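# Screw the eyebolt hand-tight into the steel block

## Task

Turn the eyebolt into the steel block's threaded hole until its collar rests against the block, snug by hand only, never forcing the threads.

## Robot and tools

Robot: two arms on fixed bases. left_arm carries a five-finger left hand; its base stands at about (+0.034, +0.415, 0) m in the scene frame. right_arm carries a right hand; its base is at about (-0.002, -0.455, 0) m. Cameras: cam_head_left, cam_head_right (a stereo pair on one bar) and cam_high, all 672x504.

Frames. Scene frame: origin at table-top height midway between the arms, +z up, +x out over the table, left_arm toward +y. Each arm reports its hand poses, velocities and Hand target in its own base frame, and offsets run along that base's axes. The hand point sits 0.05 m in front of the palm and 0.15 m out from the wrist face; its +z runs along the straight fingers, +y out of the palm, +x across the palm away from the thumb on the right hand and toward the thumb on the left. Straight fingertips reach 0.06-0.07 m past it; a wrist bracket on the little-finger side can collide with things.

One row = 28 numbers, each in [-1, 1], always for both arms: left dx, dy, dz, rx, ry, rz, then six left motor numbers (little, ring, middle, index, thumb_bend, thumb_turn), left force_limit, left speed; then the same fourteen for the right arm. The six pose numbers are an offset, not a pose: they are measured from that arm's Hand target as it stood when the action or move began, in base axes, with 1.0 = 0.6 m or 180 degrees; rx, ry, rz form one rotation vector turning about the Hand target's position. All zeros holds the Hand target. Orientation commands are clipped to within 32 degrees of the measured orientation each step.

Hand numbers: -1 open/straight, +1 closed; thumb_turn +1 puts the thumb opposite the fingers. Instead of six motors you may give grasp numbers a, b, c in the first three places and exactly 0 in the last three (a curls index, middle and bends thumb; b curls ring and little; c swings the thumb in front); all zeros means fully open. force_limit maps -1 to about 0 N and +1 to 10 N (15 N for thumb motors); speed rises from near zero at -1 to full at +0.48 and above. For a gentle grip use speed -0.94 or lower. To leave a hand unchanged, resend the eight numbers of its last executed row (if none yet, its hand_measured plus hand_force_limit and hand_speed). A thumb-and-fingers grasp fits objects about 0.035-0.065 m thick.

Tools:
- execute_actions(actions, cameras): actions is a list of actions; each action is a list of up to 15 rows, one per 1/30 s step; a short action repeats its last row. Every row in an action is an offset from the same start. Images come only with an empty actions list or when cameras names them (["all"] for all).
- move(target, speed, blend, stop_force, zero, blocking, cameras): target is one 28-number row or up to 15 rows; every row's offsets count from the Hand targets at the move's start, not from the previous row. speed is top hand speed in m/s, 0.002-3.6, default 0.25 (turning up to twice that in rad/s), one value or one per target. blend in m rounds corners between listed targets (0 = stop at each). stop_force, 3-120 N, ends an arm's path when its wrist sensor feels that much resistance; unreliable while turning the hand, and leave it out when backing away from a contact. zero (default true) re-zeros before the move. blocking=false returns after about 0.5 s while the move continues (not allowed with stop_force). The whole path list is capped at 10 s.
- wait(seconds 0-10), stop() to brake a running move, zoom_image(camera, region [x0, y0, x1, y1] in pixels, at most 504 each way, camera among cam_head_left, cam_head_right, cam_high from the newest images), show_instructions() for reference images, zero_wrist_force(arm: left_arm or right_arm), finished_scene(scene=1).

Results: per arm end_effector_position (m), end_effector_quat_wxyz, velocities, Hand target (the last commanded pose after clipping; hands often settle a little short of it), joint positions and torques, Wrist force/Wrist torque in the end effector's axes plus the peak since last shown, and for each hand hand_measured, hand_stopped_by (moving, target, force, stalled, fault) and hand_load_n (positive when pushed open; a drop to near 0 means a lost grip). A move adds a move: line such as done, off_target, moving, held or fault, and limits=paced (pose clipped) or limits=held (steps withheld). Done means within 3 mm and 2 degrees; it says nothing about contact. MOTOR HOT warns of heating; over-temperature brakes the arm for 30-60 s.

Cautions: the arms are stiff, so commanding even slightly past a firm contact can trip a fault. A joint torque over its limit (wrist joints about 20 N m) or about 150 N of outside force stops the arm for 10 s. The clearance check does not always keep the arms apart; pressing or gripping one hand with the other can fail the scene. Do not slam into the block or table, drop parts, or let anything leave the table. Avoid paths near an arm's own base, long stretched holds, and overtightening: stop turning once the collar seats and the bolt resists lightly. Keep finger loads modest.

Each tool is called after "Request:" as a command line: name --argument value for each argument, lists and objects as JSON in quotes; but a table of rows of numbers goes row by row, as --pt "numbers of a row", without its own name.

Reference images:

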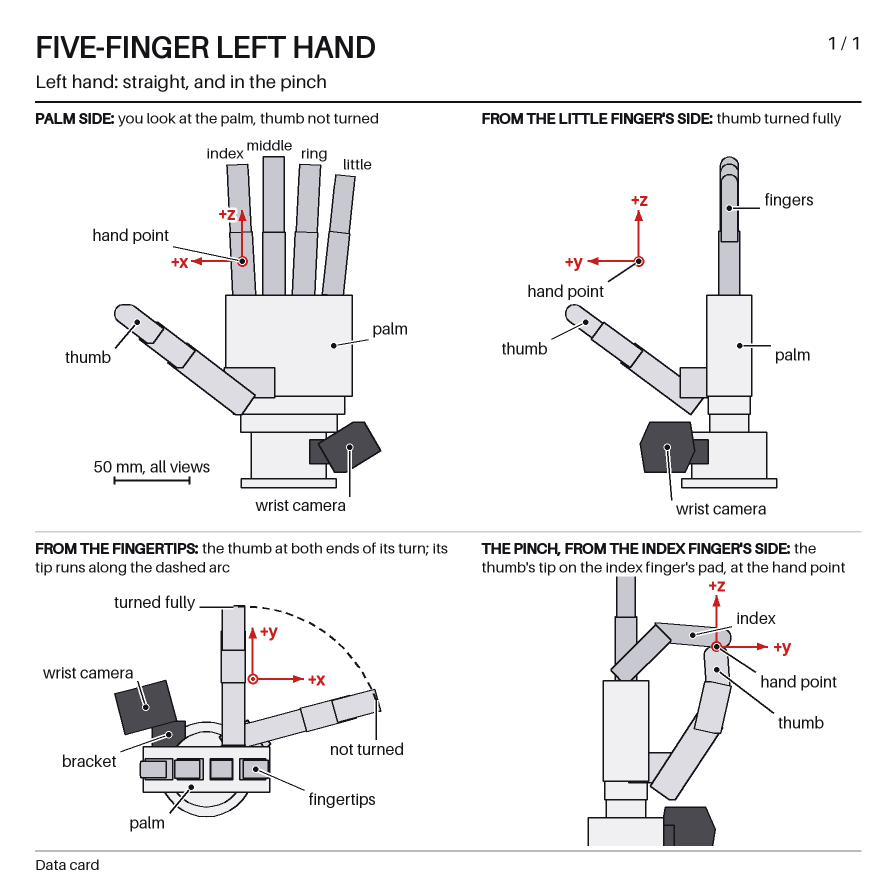

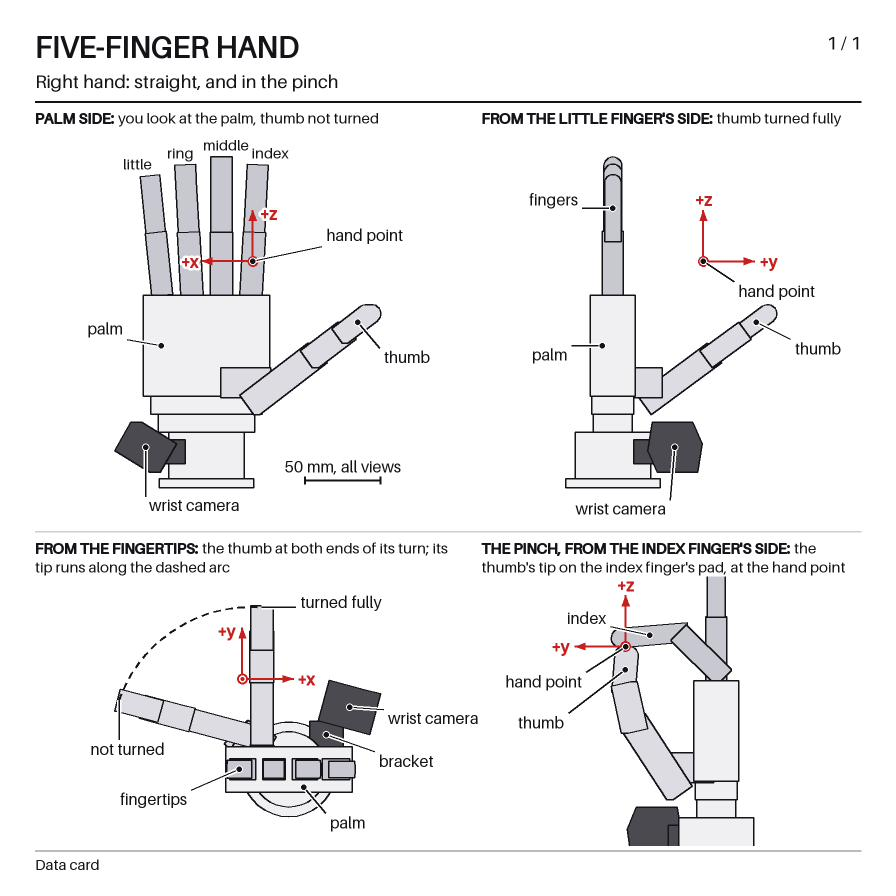

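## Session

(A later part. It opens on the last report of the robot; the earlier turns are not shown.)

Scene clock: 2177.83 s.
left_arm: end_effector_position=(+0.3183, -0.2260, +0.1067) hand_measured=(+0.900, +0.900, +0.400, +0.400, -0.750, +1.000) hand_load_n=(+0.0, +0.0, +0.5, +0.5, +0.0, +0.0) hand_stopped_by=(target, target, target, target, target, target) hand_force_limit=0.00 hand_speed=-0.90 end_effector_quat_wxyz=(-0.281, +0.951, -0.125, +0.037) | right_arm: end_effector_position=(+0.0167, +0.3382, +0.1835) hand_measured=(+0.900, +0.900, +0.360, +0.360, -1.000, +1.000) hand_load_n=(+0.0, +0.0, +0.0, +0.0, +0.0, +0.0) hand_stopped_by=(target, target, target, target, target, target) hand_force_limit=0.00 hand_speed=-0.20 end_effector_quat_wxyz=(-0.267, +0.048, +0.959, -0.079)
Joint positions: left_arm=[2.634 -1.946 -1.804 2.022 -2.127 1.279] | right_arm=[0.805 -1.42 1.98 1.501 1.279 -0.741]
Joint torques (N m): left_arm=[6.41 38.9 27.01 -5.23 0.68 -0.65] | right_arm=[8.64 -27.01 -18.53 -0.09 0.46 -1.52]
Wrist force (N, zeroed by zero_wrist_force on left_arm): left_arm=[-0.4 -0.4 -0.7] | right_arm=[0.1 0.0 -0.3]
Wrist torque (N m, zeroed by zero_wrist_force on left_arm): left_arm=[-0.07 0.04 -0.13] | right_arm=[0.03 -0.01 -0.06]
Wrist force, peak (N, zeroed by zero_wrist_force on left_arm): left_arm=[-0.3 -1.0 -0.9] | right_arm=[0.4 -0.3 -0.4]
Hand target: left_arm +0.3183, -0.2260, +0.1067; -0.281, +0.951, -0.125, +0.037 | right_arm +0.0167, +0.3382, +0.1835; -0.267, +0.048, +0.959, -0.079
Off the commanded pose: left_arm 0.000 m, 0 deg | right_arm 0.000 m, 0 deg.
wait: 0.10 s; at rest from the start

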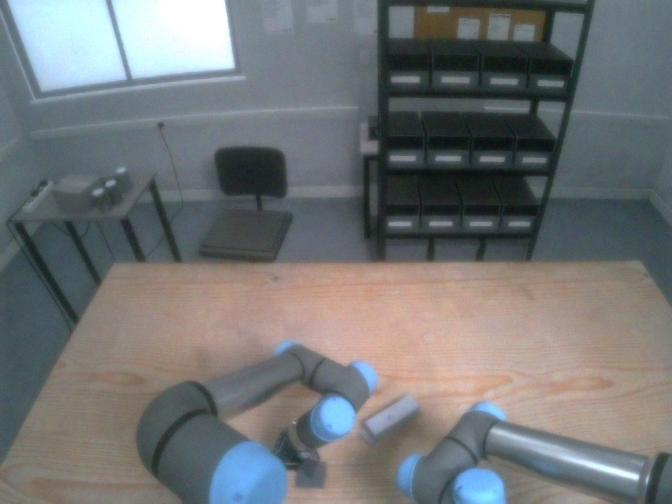

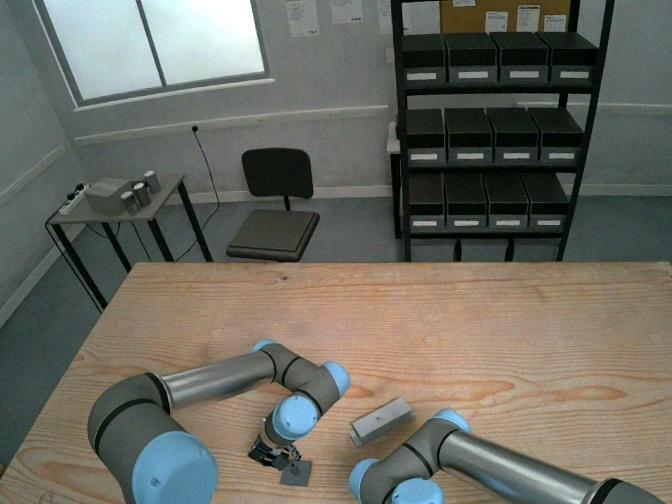

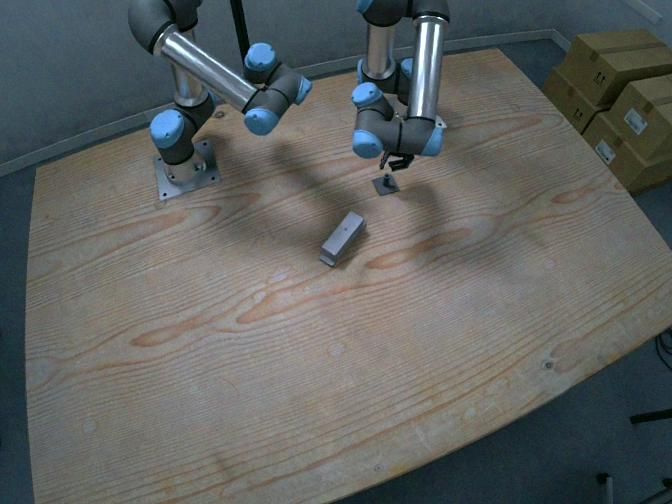

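Request:
move --target '[0,0,0.05,0,0,0,0.9,0.9,0.4,0.4,-0.75,1,0,-0.9,0,0,0,0,0,0,0.9,0.9,0.36,0.36,-1,1,0,-0.2]' --speed 0.03 --cameras '["cam_high","cam_head_right"]'

Request:
zoom_image --camera "cam_high" --region '[355, 120, 425, 190]'

Request:
zoom_image --camera "cam_head_right" --region '[240, 414, 330, 504]'

Scene clock: 2192.23 s.
left_arm: end_effector_position=(+0.3184, -0.2260, +0.1369) hand_measured=(+0.900, +0.900, +0.400, +0.400, -0.750, +1.000) hand_load_n=(+0.0, +0.0, +0.0, +0.0, +0.0, +0.0) hand_stopped_by=(target, target, target, target, target, target) hand_force_limit=0.00 hand_speed=-0.90 end_effector_quat_wxyz=(-0.281, +0.951, -0.125, +0.037) end_effector_velocity=(+0.000, +0.000, -0.002) end_effector_angular_velocity=(-0.002, +0.000, +0.000) | right_arm: end_effector_position=(+0.0167, +0.3382, +0.1835) hand_measured=(+0.900, +0.900, +0.360, +0.360, -1.000, +1.000) hand_load_n=(+0.0, +0.0, +0.0, +0.0, +0.0, +0.0) hand_stopped_by=(target, target, target, target, target, target) hand_force_limit=0.00 hand_speed=-0.20 end_effector_quat_wxyz=(-0.267, +0.048, +0.959, -0.079)
Joint positions: left_arm=[2.634 -1.907 -1.77 1.949 -2.127 1.279] | right_arm=[0.805 -1.42 1.98 1.501 1.279 -0.741]
Joint velocities: left_arm=[0.001 -0.001 -0.003 0.007 0.001 0.002] | right_arm=[within noise]
Joint torques (N m): left_arm=[7.57 15.63 5.87 0.67 0.46 1.4] | right_arm=[9.09 -27.33 -18.77 -0.09 0.46 -1.57]
Wrist force (N, zeroed by zero_wrist_force on left_arm): left_arm=[-0.1 -0.5 -0.8] | right_arm=[0.2 0.0 -0.1]
Wrist torque (N m, zeroed by zero_wrist_force on left_arm): left_arm=[-0.05 -0.01 -0.11] | right_arm=[0.03 -0.03 -0.06]
Wrist force, peak (N, zeroed by zero_wrist_force on left_arm): left_arm=[-0.5 -0.5 -1.2] | right_arm=[0.3 -0.3 -0.3]
Hand target: left_arm +0.3183, -0.2260, +0.1367; -0.281, +0.951, -0.125, +0.037 | right_arm +0.0167, +0.3382, +0.1835; -0.267, +0.048, +0.959, -0.079
Off the commanded pose: left_arm 0.000 m, 0 deg | right_arm 0.000 m, 0 deg.
move: done
Images, in order (width x height): cam_head_right 672x504, cam_high 672x504.

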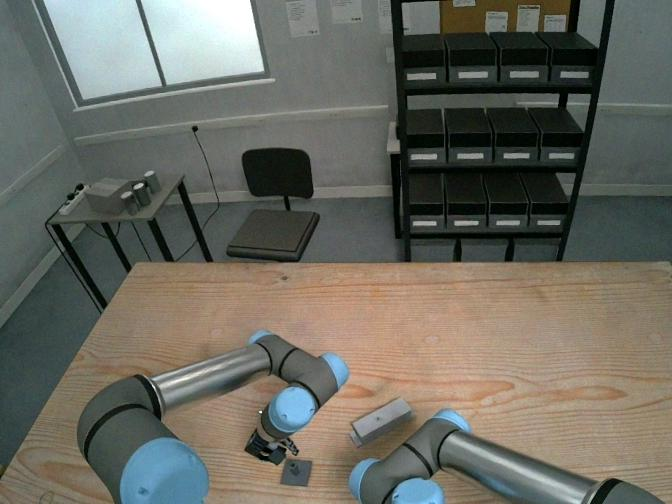

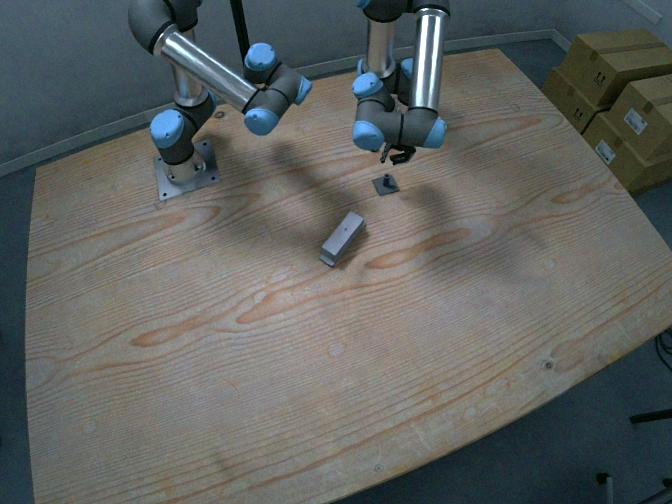

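Scaled by 7.200 from the camera's 672x504 image, which has a finer 960x720 frame.

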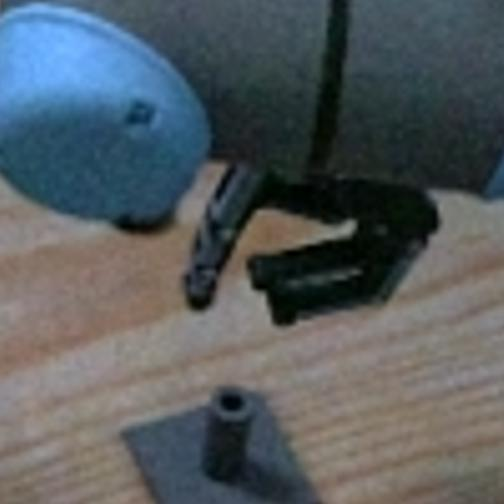

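Scaled by 5.600 from the camera's 672x504 image, which has a finer 960x720 frame.

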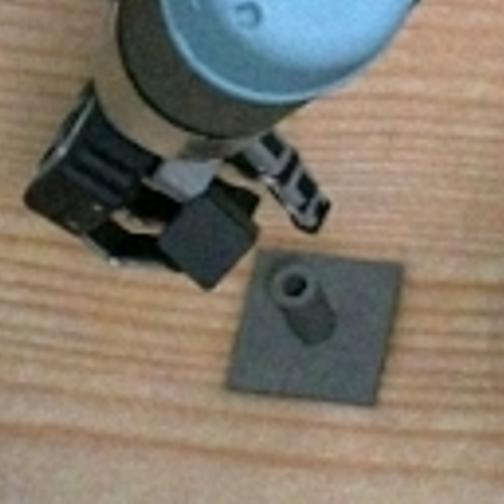

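Request:
move --target '[0,0,0.2,0,0,0,0.9,0.9,0.4,0.4,-0.75,1,0,-0.9,0,0,0,0,0,0,0.9,0.9,0.36,0.36,-1,1,0,-0.2]' --speed 0.1 --cameras '["all"]'

Request:
zoom_image --camera "cam_high" --region '[330, 100, 460, 230]'

Request:
zoom_image --camera "cam_head_right" --region '[210, 374, 340, 504]'

Scene clock: 2204.20 s.
left_arm: end_effector_position=(+0.3183, -0.2260, +0.2567) hand_measured=(+0.900, +0.900, +0.400, +0.400, -0.750, +1.000) hand_load_n=(+0.0, +0.0, +0.0, +0.0, +0.0, +0.0) hand_stopped_by=(target, target, target, target, target, target) hand_force_limit=0.00 hand_speed=-0.90 end_effector_quat_wxyz=(-0.281, +0.951, -0.125, +0.037) | right_arm: end_effector_position=(+0.0167, +0.3382, +0.1835) hand_measured=(+0.900, +0.900, +0.360, +0.360, -1.000, +1.000) hand_load_n=(+0.0, +0.0, +0.0, +0.0, +0.0, +0.0) hand_stopped_by=(target, target, target, target, target, target) hand_force_limit=0.00 hand_speed=-0.20 end_effector_quat_wxyz=(-0.267, +0.048, +0.959, -0.079)
Joint positions: left_arm=[2.634 -1.8 -1.58 1.652 -2.127 1.279] | right_arm=[0.805 -1.42 1.98 1.501 1.279 -0.741]
Joint torques (N m): left_arm=[0.7 15.49 12.34 -1.86 -0.06 -1.32] | right_arm=[9.02 -28.57 -18.44 -0.07 0.54 -1.44]
Wrist force (N, zeroed by zero_wrist_force on left_arm): left_arm=[-0.5 -0.8 -0.9] | right_arm=[0.2 0.2 -0.3]
Wrist torque (N m, zeroed by zero_wrist_force on left_arm): left_arm=[-0.09 0.05 -0.13] | right_arm=[0.06 -0.01 -0.06]
Wrist force, peak (N, zeroed by zero_wrist_force on left_arm): left_arm=[-0.7 -1.3 -2.0] | right_arm=[0.1 -0.1 -0.5]
Hand target: left_arm +0.3183, -0.2260, +0.2567; -0.281, +0.951, -0.125, +0.037 | right_arm +0.0167, +0.3382, +0.1835; -0.267, +0.048, +0.959, -0.079
Off the commanded pose: left_arm 0.000 m, 0 deg | right_arm 0.000 m, 0 deg.
move: done

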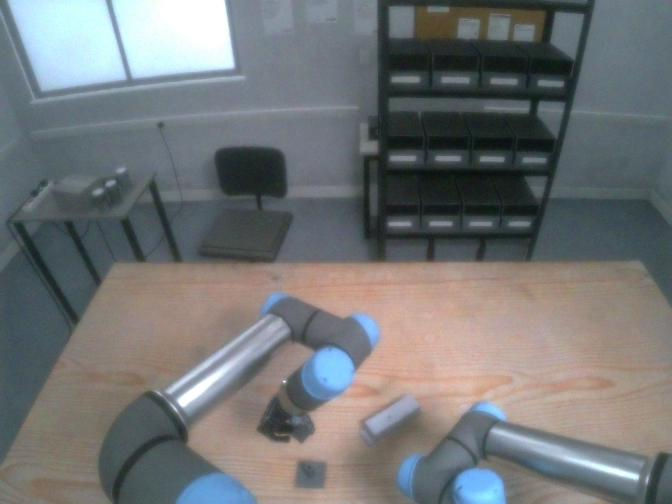

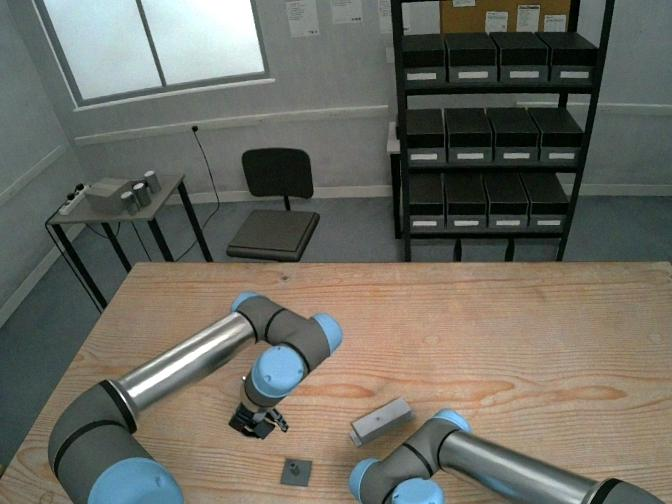

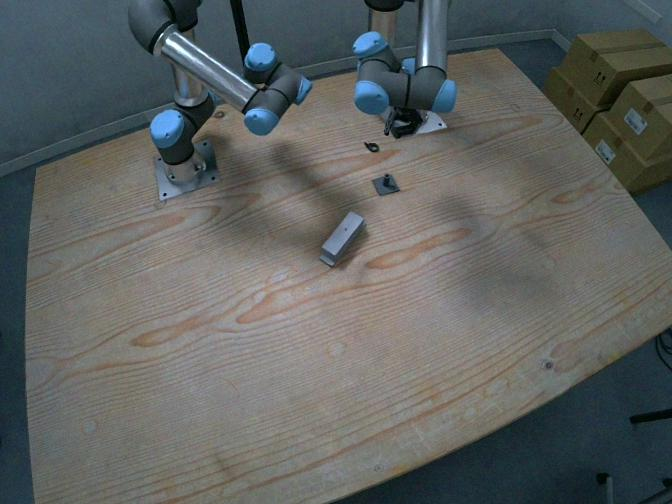

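Scaled by 3.877 from the camera's 672x504 image, which has a finer 960x720 frame.

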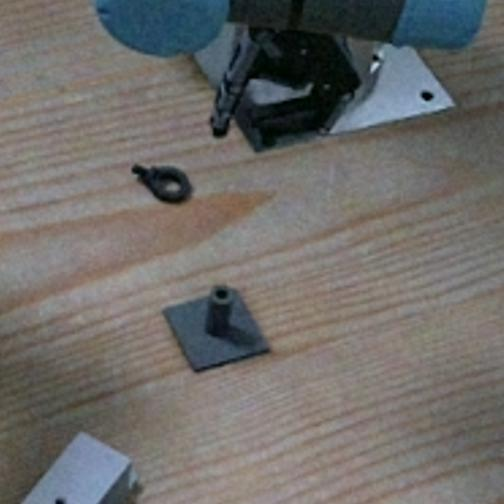

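Scaled by 3.877 from the camera's 672x504 image, which has a finer 960x720 frame.

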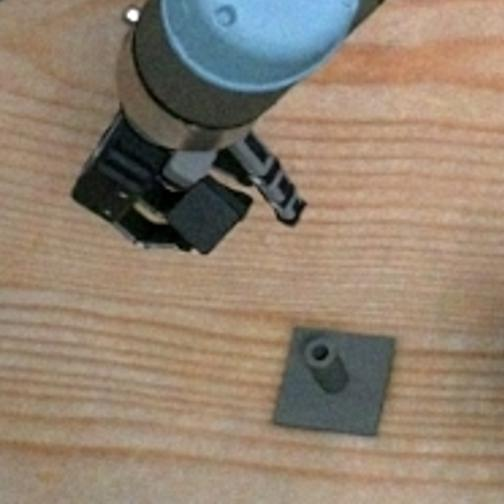

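Request:
move --target '[0,0,0,0,0,0,0.9,0.9,0.9,-0.5,-1,1,0,-0.3,0.4217,-0.2225,0,0,0,-0.2778,0.9,0.9,0.36,0.36,-1,1,0,-0.2]' --speed 0.25 --cameras '["all"]'

Request:
zoom_image --camera "cam_high" --region '[345, 120, 405, 180]'

Scene clock: 2584.73 s.
left_arm: end_effector_position=(+0.3183, -0.2260, +0.2567) hand_measured=(+0.900, +0.900, +0.900, -0.500, -1.000, +1.000) hand_load_n=(+0.0, +0.0, +0.0, +0.0, +0.0, +0.0) hand_stopped_by=(target, target, target, target, target, target) hand_force_limit=0.00 hand_speed=-0.30 end_effector_quat_wxyz=(-0.281, +0.951, -0.125, +0.037) | right_arm: end_effector_position=(+0.2697, +0.2047, +0.1835) hand_measured=(+0.900, +0.900, +0.360, +0.360, -1.000, +1.000) hand_load_n=(+0.0, +0.0, +0.0, +0.0, +0.0, +0.5) hand_stopped_by=(target, target, target, target, target, target) hand_force_limit=0.00 hand_speed=-0.20 end_effector_quat_wxyz=(-0.275, +0.448, +0.849, +0.042)
Joint positions: left_arm=[2.634 -1.8 -1.58 1.652 -2.127 1.279] | right_arm=[-0.068 -1.42 1.981 1.5 1.279 -0.741]
Joint torques (N m): left_arm=[-8.07 15.19 13.39 -3.85 0.11 -1.17] | right_arm=[-9 -33.19 -10.37 2.33 0.19 -0.51]
Wrist force (N, zeroed by zero_wrist_force on left_arm): left_arm=[-0.6 -0.8 -0.9] | right_arm=[0.3 0.2 -0.3]
Wrist torque (N m, zeroed by zero_wrist_force on left_arm): left_arm=[-0.08 0.07 -0.14] | right_arm=[0.07 -0.02 -0.08]
Wrist force, peak (N, zeroed by zero_wrist_force on left_arm): left_arm=[-0.7 -1.1 -1.0] | right_arm=[-1.7 0.0 -1.4]
Hand target: left_arm +0.3183, -0.2260, +0.2567; -0.281, +0.951, -0.125, +0.037 | right_arm +0.2697, +0.2047, +0.1835; -0.275, +0.449, +0.849, +0.042
Off the commanded pose: left_arm 0.000 m, 0 deg | right_arm 0.000 m, 0 deg.
move: done

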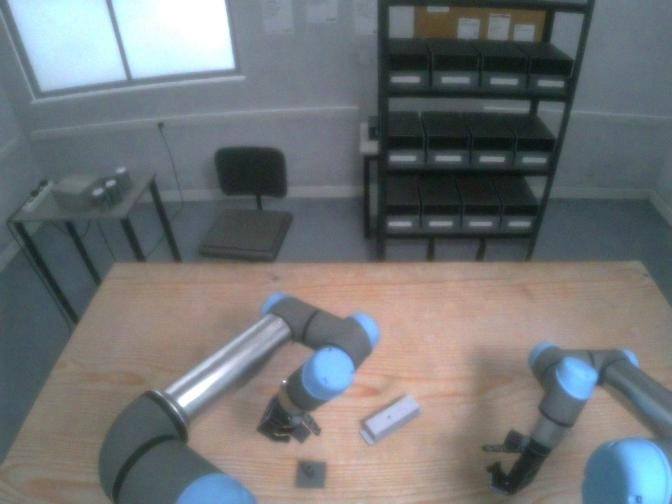

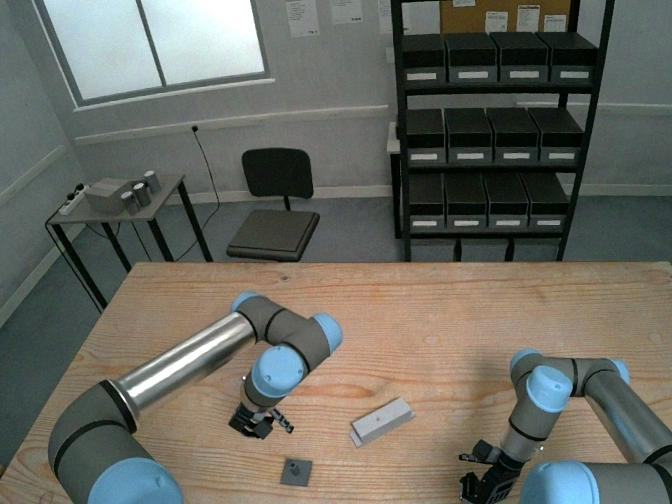

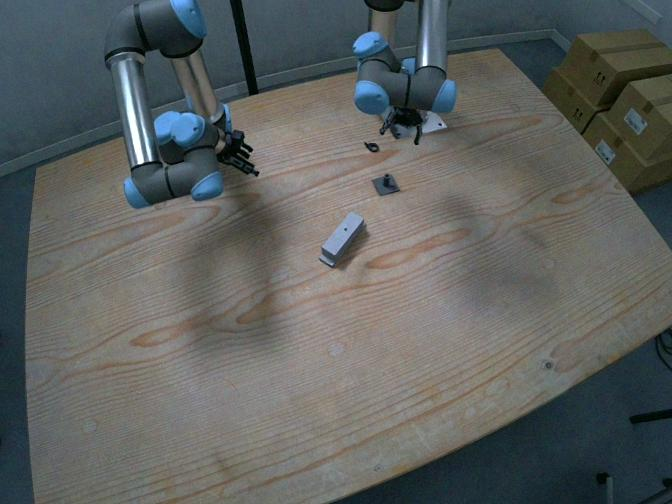

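Scaled by 8.400 from the camera's 672x504 image, which has a finer 960x720 frame.

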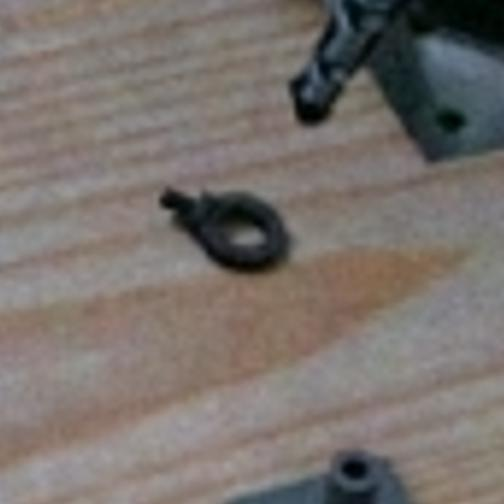

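Request:
move --target '[-0.3522,-0.06,-0.2278,0.0268,-0.0072,0,0.9,0.9,0.9,-0.5,-1,1,0,-0.3,0,0,0,0,0,0,0.9,0.9,0.36,0.36,-1,1,0,-0.2]' --speed 0.2 --cameras '["all"]'

Request:
zoom_image --camera "cam_high" --region '[345, 110, 405, 170]'

Scene clock: 2604.23 s.
left_arm: end_effector_position=(+0.1071, -0.2620, +0.1200) hand_measured=(+0.900, +0.900, +0.900, -0.500, -1.000, +1.000) hand_load_n=(+0.0, +0.0, +0.0, +0.0, +0.0, +0.0) hand_stopped_by=(target, target, target, target, target, target) hand_force_limit=0.00 hand_speed=-0.30 end_effector_quat_wxyz=(-0.323, +0.937, -0.123, +0.043) end_effector_velocity=(+0.000, +0.000, +0.000) end_effector_angular_velocity=(+0.000, -0.003, +0.001) | right_arm: end_effector_position=(+0.2697, +0.2047, +0.1835) hand_measured=(+0.900, +0.900, +0.360, +0.360, -1.000, +1.000) hand_load_n=(+0.5, +0.0, +0.0, +0.0, +0.0, +0.0) hand_stopped_by=(target, target, target, target, target, target) hand_force_limit=0.00 hand_speed=-0.20 end_effector_quat_wxyz=(-0.275, +0.449, +0.849, +0.042)
Joint positions: left_arm=[2.088 -1.881 -1.99 1.793 -2.018 0.661] | right_arm=[-0.068 -1.42 1.981 1.5 1.279 -0.74]
Joint velocities: left_arm=[-0.002 -0.001 0.001 0 0 -0.005] | right_arm=[within noise]
Joint torques (N m): left_arm=[-7.9 24.13 16.36 -5.57 0.11 -1.38] | right_arm=[-11.44 -34.91 -18.64 5.78 -0.73 1.41]
Wrist force (N, zeroed by zero_wrist_force on left_arm): left_arm=[-0.3 -0.4 -0.5] | right_arm=[0.3 0.1 -0.1]
Wrist torque (N m, zeroed by zero_wrist_force on left_arm): left_arm=[-0.07 0.02 0.01] | right_arm=[0.05 -0.03 -0.08]
Wrist force, peak (N, zeroed by zero_wrist_force on left_arm): left_arm=[-3.4 1.3 -1.1] | right_arm=[0.3 0.2 -0.6]
Hand target: left_arm +0.1070, -0.2620, +0.1200; -0.323, +0.938, -0.123, +0.043 | right_arm +0.2697, +0.2047, +0.1835; -0.275, +0.449, +0.849, +0.042
Off the commanded pose: left_arm 0.000 m, 0 deg | right_arm 0.000 m, 0 deg.
move: done

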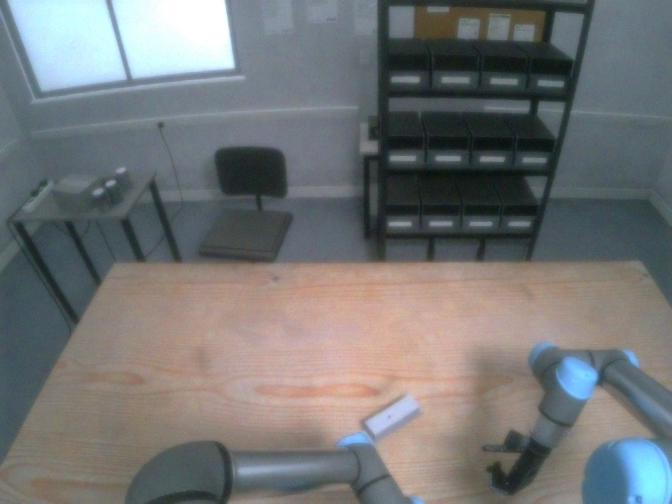

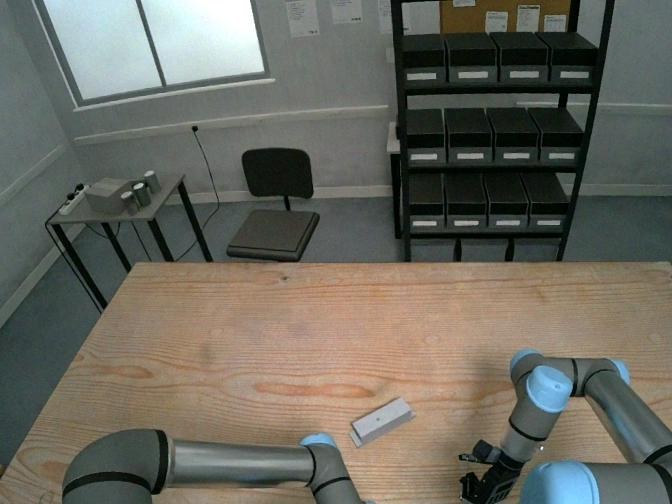

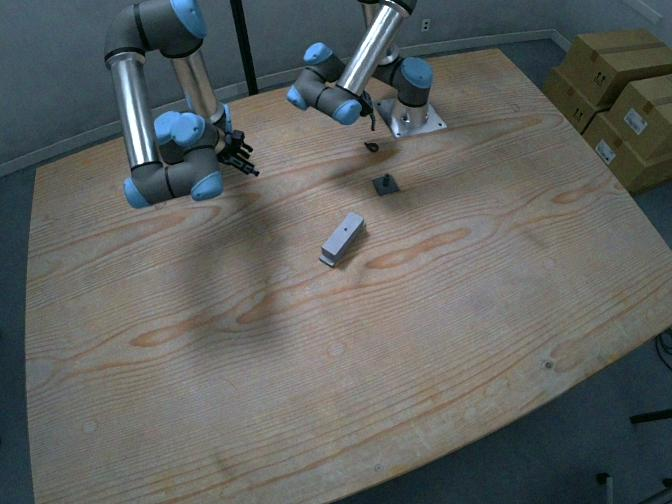

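Scaled by 8.400 from the camera's 672x504 image, which has a finer 960x720 frame.

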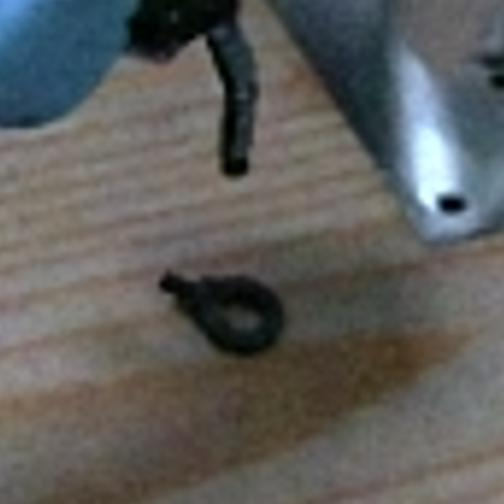

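Request:
move --target '[0.0163,0.0107,-0.0833,0,0,0,0.9,0.9,0.9,-0.5,-1,1,0,-0.3,0,0,0,0,0,0,0.9,0.9,0.36,0.36,-1,1,0,-0.2]' --speed 0.1 --cameras '["cam_high"]'

Request:
zoom_image --camera "cam_high" --region '[350, 115, 400, 165]'

Scene clock: 2627.37 s.
left_arm: end_effector_position=(+0.1168, -0.2555, +0.0701) hand_measured=(+0.900, +0.900, +0.900, -0.500, -1.000, +1.000) hand_load_n=(+0.0, +0.0, +0.0, +0.0, +0.0, +0.0) hand_stopped_by=(target, target, target, target, target, target) hand_force_limit=0.00 hand_speed=-0.30 end_effector_quat_wxyz=(-0.323, +0.937, -0.123, +0.042) | right_arm: end_effector_position=(+0.2697, +0.2047, +0.1835) hand_measured=(+0.900, +0.900, +0.360, +0.360, -1.000, +1.000) hand_load_n=(+0.0, +0.0, +0.0, +0.5, +0.0, +0.5) hand_stopped_by=(target, target, target, target, target, target) hand_force_limit=0.00 hand_speed=-0.20 end_effector_quat_wxyz=(-0.275, +0.449, +0.849, +0.042)
Joint positions: left_arm=[2.123 -1.963 -2.042 1.942 -2.035 0.695] | right_arm=[-0.068 -1.42 1.981 1.5 1.279 -0.74]
Joint torques (N m): left_arm=[-8.63 27.24 22.12 -2.76 0.85 -1.01] | right_arm=[-11.13 -34.91 -18.45 5.82 -0.7 1.24]
Wrist force (N, zeroed by zero_wrist_force on left_arm): left_arm=[0.0 -0.3 -0.7] | right_arm=[0.3 0.1 -0.2]
Wrist torque (N m, zeroed by zero_wrist_force on left_arm): left_arm=[-0.03 -0.04 -0.11] | right_arm=[0.05 -0.03 -0.07]
Wrist force, peak (N, zeroed by zero_wrist_force on left_arm): left_arm=[-0.8 -0.8 -1.6] | right_arm=[0.5 0.1 -0.4]
Hand target: left_arm +0.1168, -0.2556, +0.0700; -0.323, +0.938, -0.123, +0.043 | right_arm +0.2697, +0.2047, +0.1835; -0.275, +0.449, +0.849, +0.042
Off the commanded pose: left_arm 0.000 m, 0 deg | right_arm 0.000 m, 0 deg.
move: done
Images, in order (width x height): cam_high 672x504.

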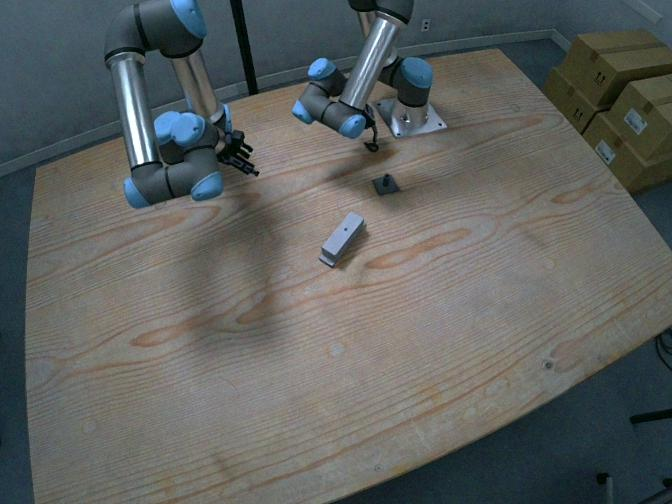

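Scaled by 10.080 from the camera's 672x504 image, which has a finer 960x720 frame.

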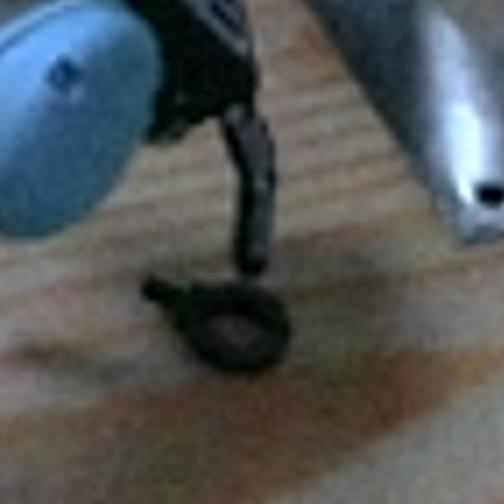

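Request:
move --target '[-0.005,0.0,-0.0333,0,0,0,0.9,0.9,0.9,-0.5,-1,1,0,-0.3,0,0,0,0,0,0,0.9,0.9,0.36,0.36,-1,1,0,-0.2]' --speed 0.06 --stop_force 4 --cameras '["cam_high"]'

Request:
zoom_image --camera "cam_high" --region '[350, 115, 400, 165]'

Scene clock: 2638.17 s.
left_arm: end_effector_position=(+0.1138, -0.2556, +0.0501) hand_measured=(+0.900, +0.900, +0.900, -0.500, -1.000, +1.000) hand_load_n=(+0.0, +0.0, +0.0, +0.0, +0.0, +0.0) hand_stopped_by=(target, target, target, target, target, target) hand_force_limit=0.00 hand_speed=-0.30 end_effector_quat_wxyz=(-0.323, +0.938, -0.123, +0.043) | right_arm: end_effector_position=(+0.2697, +0.2047, +0.1835) hand_measured=(+0.900, +0.900, +0.360, +0.360, -1.000, +1.000) hand_load_n=(+0.0, +0.0, +0.0, +0.0, +0.0, +0.0) hand_stopped_by=(target, target, target, target, target, target) hand_force_limit=0.00 hand_speed=-0.20 end_effector_quat_wxyz=(-0.275, +0.449, +0.849, +0.042)
Joint positions: left_arm=[2.115 -2.004 -2.055 1.993 -2.031 0.687] | right_arm=[-0.068 -1.42 1.981 1.5 1.279 -0.74]
Joint torques (N m): left_arm=[8.16 37.6 21.16 -5.72 -2 1.33] | right_arm=[-10.39 -35 -17.97 5.84 -0.81 0.84]
Wrist force (N, zeroed by zero_wrist_force on left_arm): left_arm=[0.3 -0.5 -0.7] | right_arm=[0.3 0.1 -0.1]
Wrist torque (N m, zeroed by zero_wrist_force on left_arm): left_arm=[-0.07 -0.09 -0.09] | right_arm=[0.04 -0.04 -0.07]
Wrist force, peak (N, zeroed by zero_wrist_force on left_arm): left_arm=[0.1 -0.8 -1.4] | right_arm=[0.4 0.3 -0.3]
Hand target: left_arm +0.1138, -0.2556, +0.0501; -0.323, +0.938, -0.123, +0.043 | right_arm +0.2697, +0.2047, +0.1835; -0.275, +0.449, +0.849, +0.042
Off the commanded pose: left_arm 0.000 m, 0 deg | right_arm 0.000 m, 0 deg.
move: done
Images, in order (width x height): cam_high 672x504.

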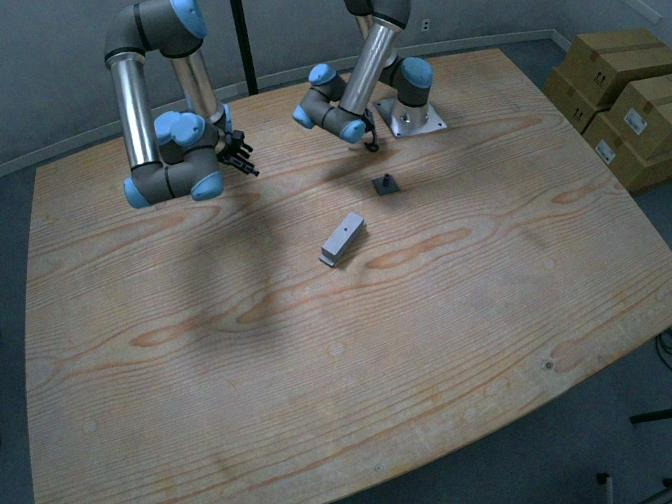

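Scaled by 10.080 from the camera's 672x504 image, which has a finer 960x720 frame.

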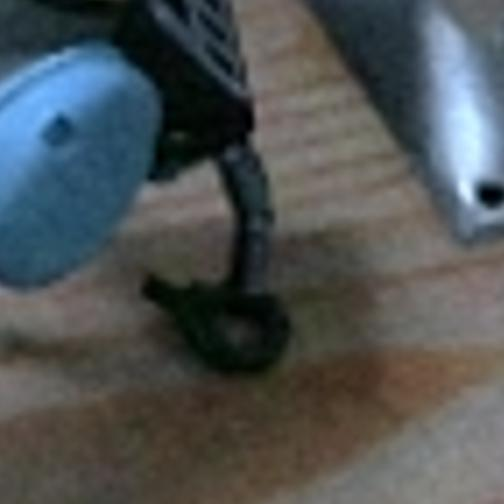

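Request:
move --target '[0.0015,-0.002,-0.045,0,0,0,0.9,0.9,0.9,-0.5,-1,1,0,-0.3,0,0,0,0,0,0,0.9,0.9,0.36,0.36,-1,1,0,-0.2]' --speed 0.015 --stop_force 3 --cameras '["cam_high"]'

Request:
zoom_image --camera "cam_high" --region '[350, 115, 400, 165]'

Scene clock: 2656.07 s.
left_arm: end_effector_position=(+0.1144, -0.2563, +0.0321) hand_measured=(+0.900, +0.900, +0.900, -0.500, -1.000, +1.000) hand_load_n=(+0.0, +0.0, +0.0, -0.5, +0.0, +0.0) hand_stopped_by=(target, target, target, target, target, target) hand_force_limit=0.00 hand_speed=-0.30 end_effector_quat_wxyz=(-0.323, +0.938, -0.123, +0.043) | right_arm: end_effector_position=(+0.2697, +0.2047, +0.1835) hand_measured=(+0.900, +0.900, +0.360, +0.360, -1.000, +1.000) hand_load_n=(+0.0, +0.0, +0.5, +0.0, -0.5, +0.0) hand_stopped_by=(target, target, target, target, target, target) hand_force_limit=0.00 hand_speed=-0.20 end_effector_quat_wxyz=(-0.275, +0.449, +0.849, +0.042)
Joint positions: left_arm=[2.116 -2.044 -2.06 2.038 -2.031 0.688] | right_arm=[-0.068 -1.42 1.981 1.5 1.279 -0.74]
Joint torques (N m): left_arm=[7.79 37.66 17.23 -5.08 0.93 1.21] | right_arm=[-11.22 -34.85 -16.53 5.65 -0.74 0.55]
Wrist force (N, zeroed by zero_wrist_force on left_arm): left_arm=[0.1 -1.9 -2.9] | right_arm=[0.4 0.0 -0.3]
Wrist torque (N m, zeroed by zero_wrist_force on left_arm): left_arm=[-0.04 -0.02 -0.10] | right_arm=[0.03 -0.05 -0.07]
Wrist force, peak (N, zeroed by zero_wrist_force on left_arm): left_arm=[-2.9 -9.3 -12.4] | right_arm=[0.5 0.0 -0.3]
Hand target: left_arm +0.1144, -0.2563, +0.0321; -0.323, +0.938, -0.123, +0.043 (not the last commanded pose) | right_arm +0.2697, +0.2047, +0.1835; -0.275, +0.449, +0.849, +0.042
Off the commanded pose: left_arm 0.009 m, 0 deg | right_arm 0.000 m, 0 deg.
move: contact (left_arm)
Images, in order (width x height): cam_high 672x504.

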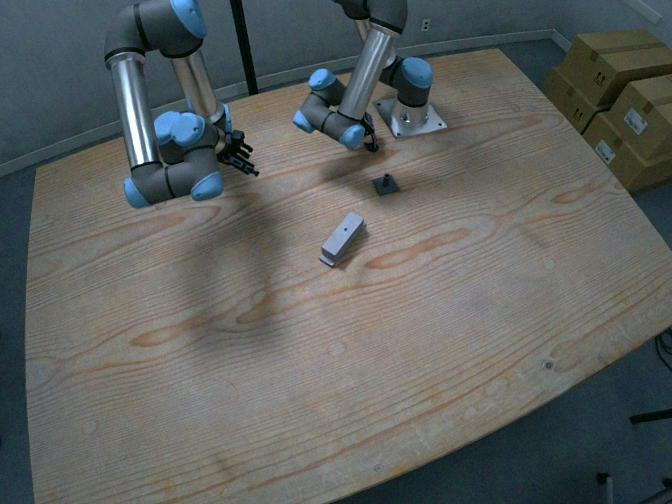

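Scaled by 10.080 from the camera's 672x504 image, which has a finer 960x720 frame.

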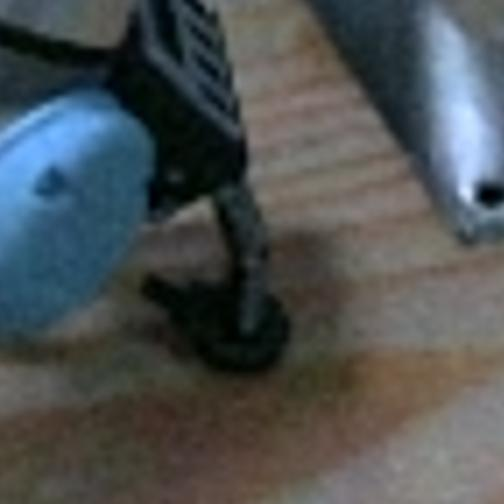

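Request:
move --pt "0 0 0.005 0 0 0 0.9 0.9 0.9 -0.5 -1 1 0 -0.3 0 0 0 0 0 0 0.9 0.9 0.36 0.36 -1 1 0 -0.2" --pt "0.121 0.182 0.0055 0 0 0 0.9 0.9 0.9 -0.5 -1 1 0 -0.3 0 0 0 0 0 0 0.9 0.9 0.36 0.36 -1 1 0 -0.2" --speed '[0.03,0.08]' --cameras '["all"]'

Request:
zoom_image --camera "cam_high" --region '[370, 115, 440, 185]'

Scene clock: 2683.53 s.
left_arm: end_effector_position=(+0.1869, -0.1472, +0.0354) hand_measured=(+0.900, +0.900, +0.900, -0.500, -1.000, +1.000) hand_load_n=(+0.0, +0.0, +0.0, +0.0, +0.0, +0.0) hand_stopped_by=(target, target, target, target, target, target) hand_force_limit=0.00 hand_speed=-0.30 end_effector_quat_wxyz=(-0.323, +0.938, -0.123, +0.043) | right_arm: end_effector_position=(+0.2697, +0.2047, +0.1835) hand_measured=(+0.900, +0.900, +0.360, +0.360, -1.000, +1.000) hand_load_n=(+0.5, +0.5, +0.0, +0.0, +0.0, +0.0) hand_stopped_by=(target, target, target, target, target, target) hand_force_limit=0.00 hand_speed=-0.20 end_effector_quat_wxyz=(-0.275, +0.449, +0.849, +0.042)
Joint positions: left_arm=[2.569 -1.849 -2.267 2.311 -2.197 1.183] | right_arm=[-0.068 -1.42 1.981 1.5 1.279 -0.74]
Joint torques (N m): left_arm=[8.15 12.16 19.37 -4.73 -0.35 1.26] | right_arm=[-9.98 -34.56 -16.4 5.83 -0.76 0.19]
Wrist force (N, zeroed by zero_wrist_force on left_arm): left_arm=[-0.4 -0.6 -1.2] | right_arm=[0.2 0.1 -0.3]
Wrist torque (N m, zeroed by zero_wrist_force on left_arm): left_arm=[-0.08 0.01 -0.15] | right_arm=[0.07 -0.01 -0.08]
Wrist force, peak (N, zeroed by zero_wrist_force on left_arm): left_arm=[0.0 -2.2 -3.2] | right_arm=[0.6 0.2 -0.3]
Hand target: left_arm +0.1870, -0.1471, +0.0354; -0.323, +0.938, -0.123, +0.043 | right_arm +0.2697, +0.2047, +0.1835; -0.275, +0.449, +0.849, +0.042
Off the commanded pose: left_arm 0.000 m, 0 deg | right_arm 0.000 m, 0 deg.
move: done

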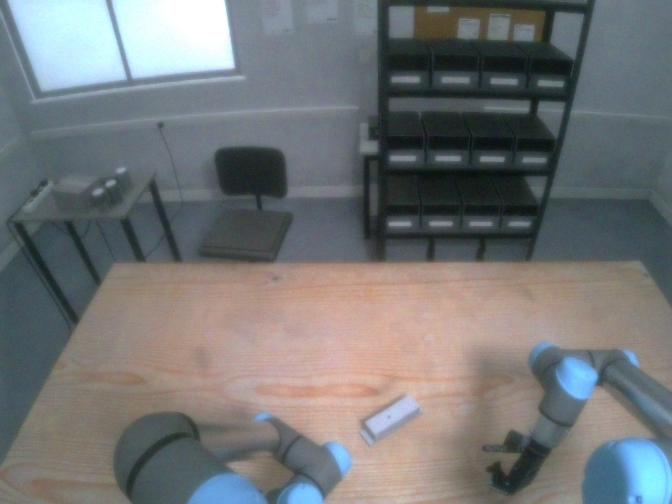

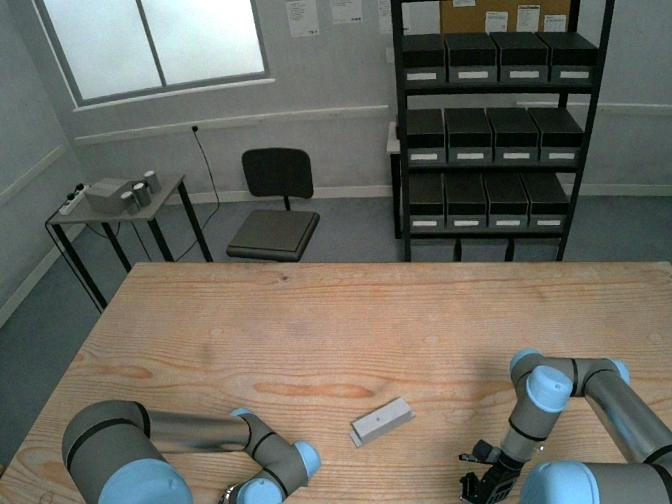

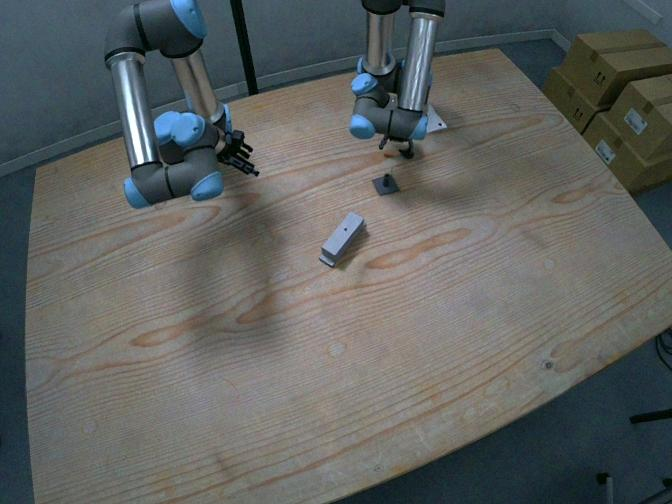

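Scaled by 7.200 from the camera's 672x504 image, which has a finer 960x720 frame.

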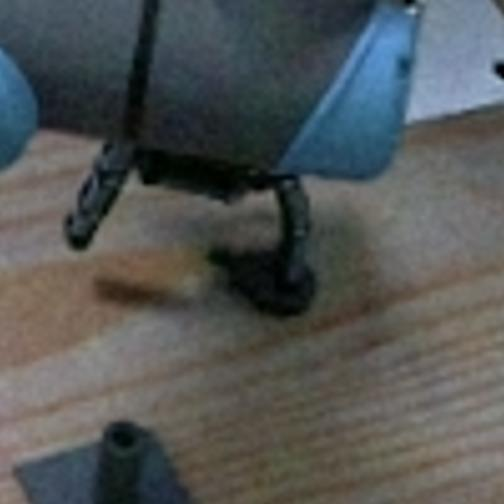

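Request:
move --target '[0.2167,-0.0583,0,0,0,0,0.9,0.9,0.9,-0.5,-1,1,0,-0.3,0,0,0,0,0,0,0.9,0.9,0.36,0.36,-1,1,0,-0.2]' --speed 0.08 --cameras '["cam_high","cam_head_right"]'

Request:
zoom_image --camera "cam_high" --region '[380, 130, 450, 200]'

Request:
zoom_image --camera "cam_head_right" --region '[200, 404, 300, 504]'

Scene clock: 2698.67 s.
left_arm: end_effector_position=(+0.3169, -0.1821, +0.0354) hand_measured=(+0.900, +0.900, +0.900, -0.500, -1.000, +1.000) hand_load_n=(+0.0, +0.0, +0.0, +0.0, +0.5, -29.0) hand_stopped_by=(target, target, target, target, target, target) hand_force_limit=0.00 hand_speed=-0.30 end_effector_quat_wxyz=(-0.323, +0.937, -0.123, +0.042) | right_arm: end_effector_position=(+0.2697, +0.2047, +0.1835) hand_measured=(+0.900, +0.900, +0.360, +0.360, -1.000, +1.000) hand_load_n=(+0.0, +0.0, +0.0, +0.0, +0.0, +0.0) hand_stopped_by=(target, target, target, target, target, target) hand_force_limit=0.00 hand_speed=-0.20 end_effector_quat_wxyz=(-0.275, +0.449, +0.849, +0.042)
Joint positions: left_arm=[2.682 -2.031 -1.938 2.246 -2.219 1.322] | right_arm=[-0.068 -1.42 1.981 1.5 1.279 -0.74]
Joint torques (N m): left_arm=[-2.2 46.51 22.78 12.87 -5.45 -8.21] | right_arm=[-10.22 -34.55 -15.65 5.73 -0.72 0.04]
Wrist force (N, zeroed by zero_wrist_force on left_arm): left_arm=[-53.8 -2.2 -2.6] | right_arm=[0.4 0.0 -0.1]
Wrist torque (N m, zeroed by zero_wrist_force on left_arm): left_arm=[-0.23 2.48 1.81] | right_arm=[0.03 -0.05 -0.07]
Wrist force, peak (N, zeroed by zero_wrist_force on left_arm): left_arm=[-58.7 -5.8 -3.7] | right_arm=[0.5 0.3 -0.2]
Hand target: left_arm +0.3170, -0.1821, +0.0354; -0.323, +0.938, -0.123, +0.043 | right_arm +0.2697, +0.2047, +0.1835; -0.275, +0.449, +0.849, +0.042
Off the commanded pose: left_arm 0.000 m, 0 deg | right_arm 0.000 m, 0 deg.
move: done
Images, in order (width x height): cam_head_right 672x504, cam_high 672x504.

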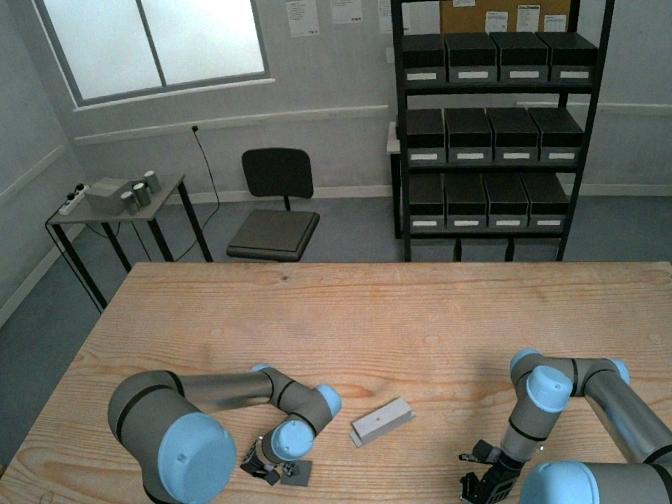

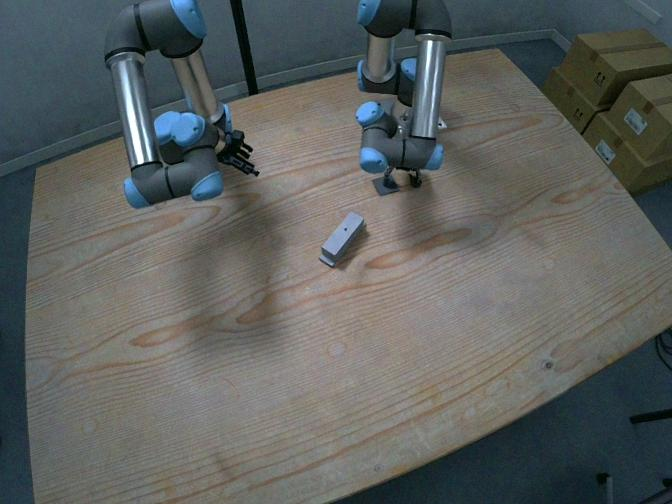

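Scaled by 7.200 from the camera's 672x504 image, which has a finer 960x720 frame.

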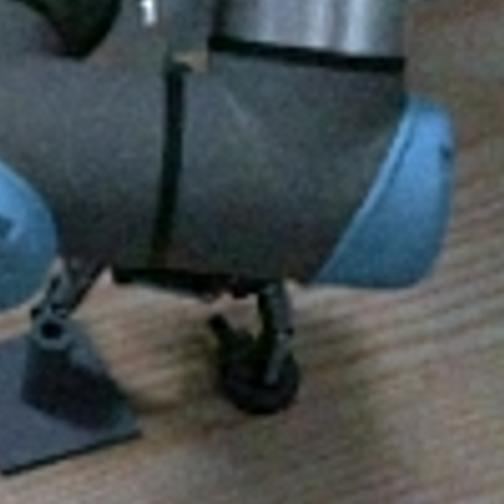

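Scaled by 5.040 from the camera's 672x504 image, which has a finer 960x720 frame.

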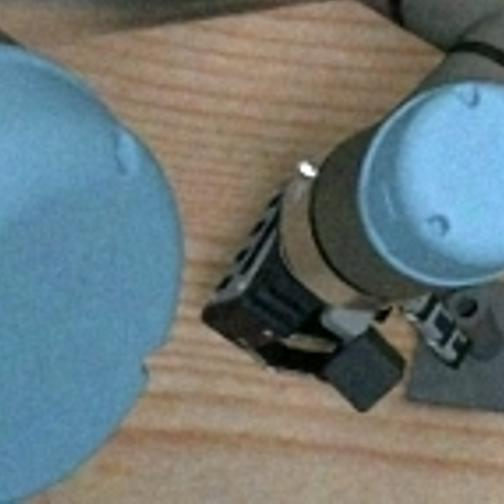

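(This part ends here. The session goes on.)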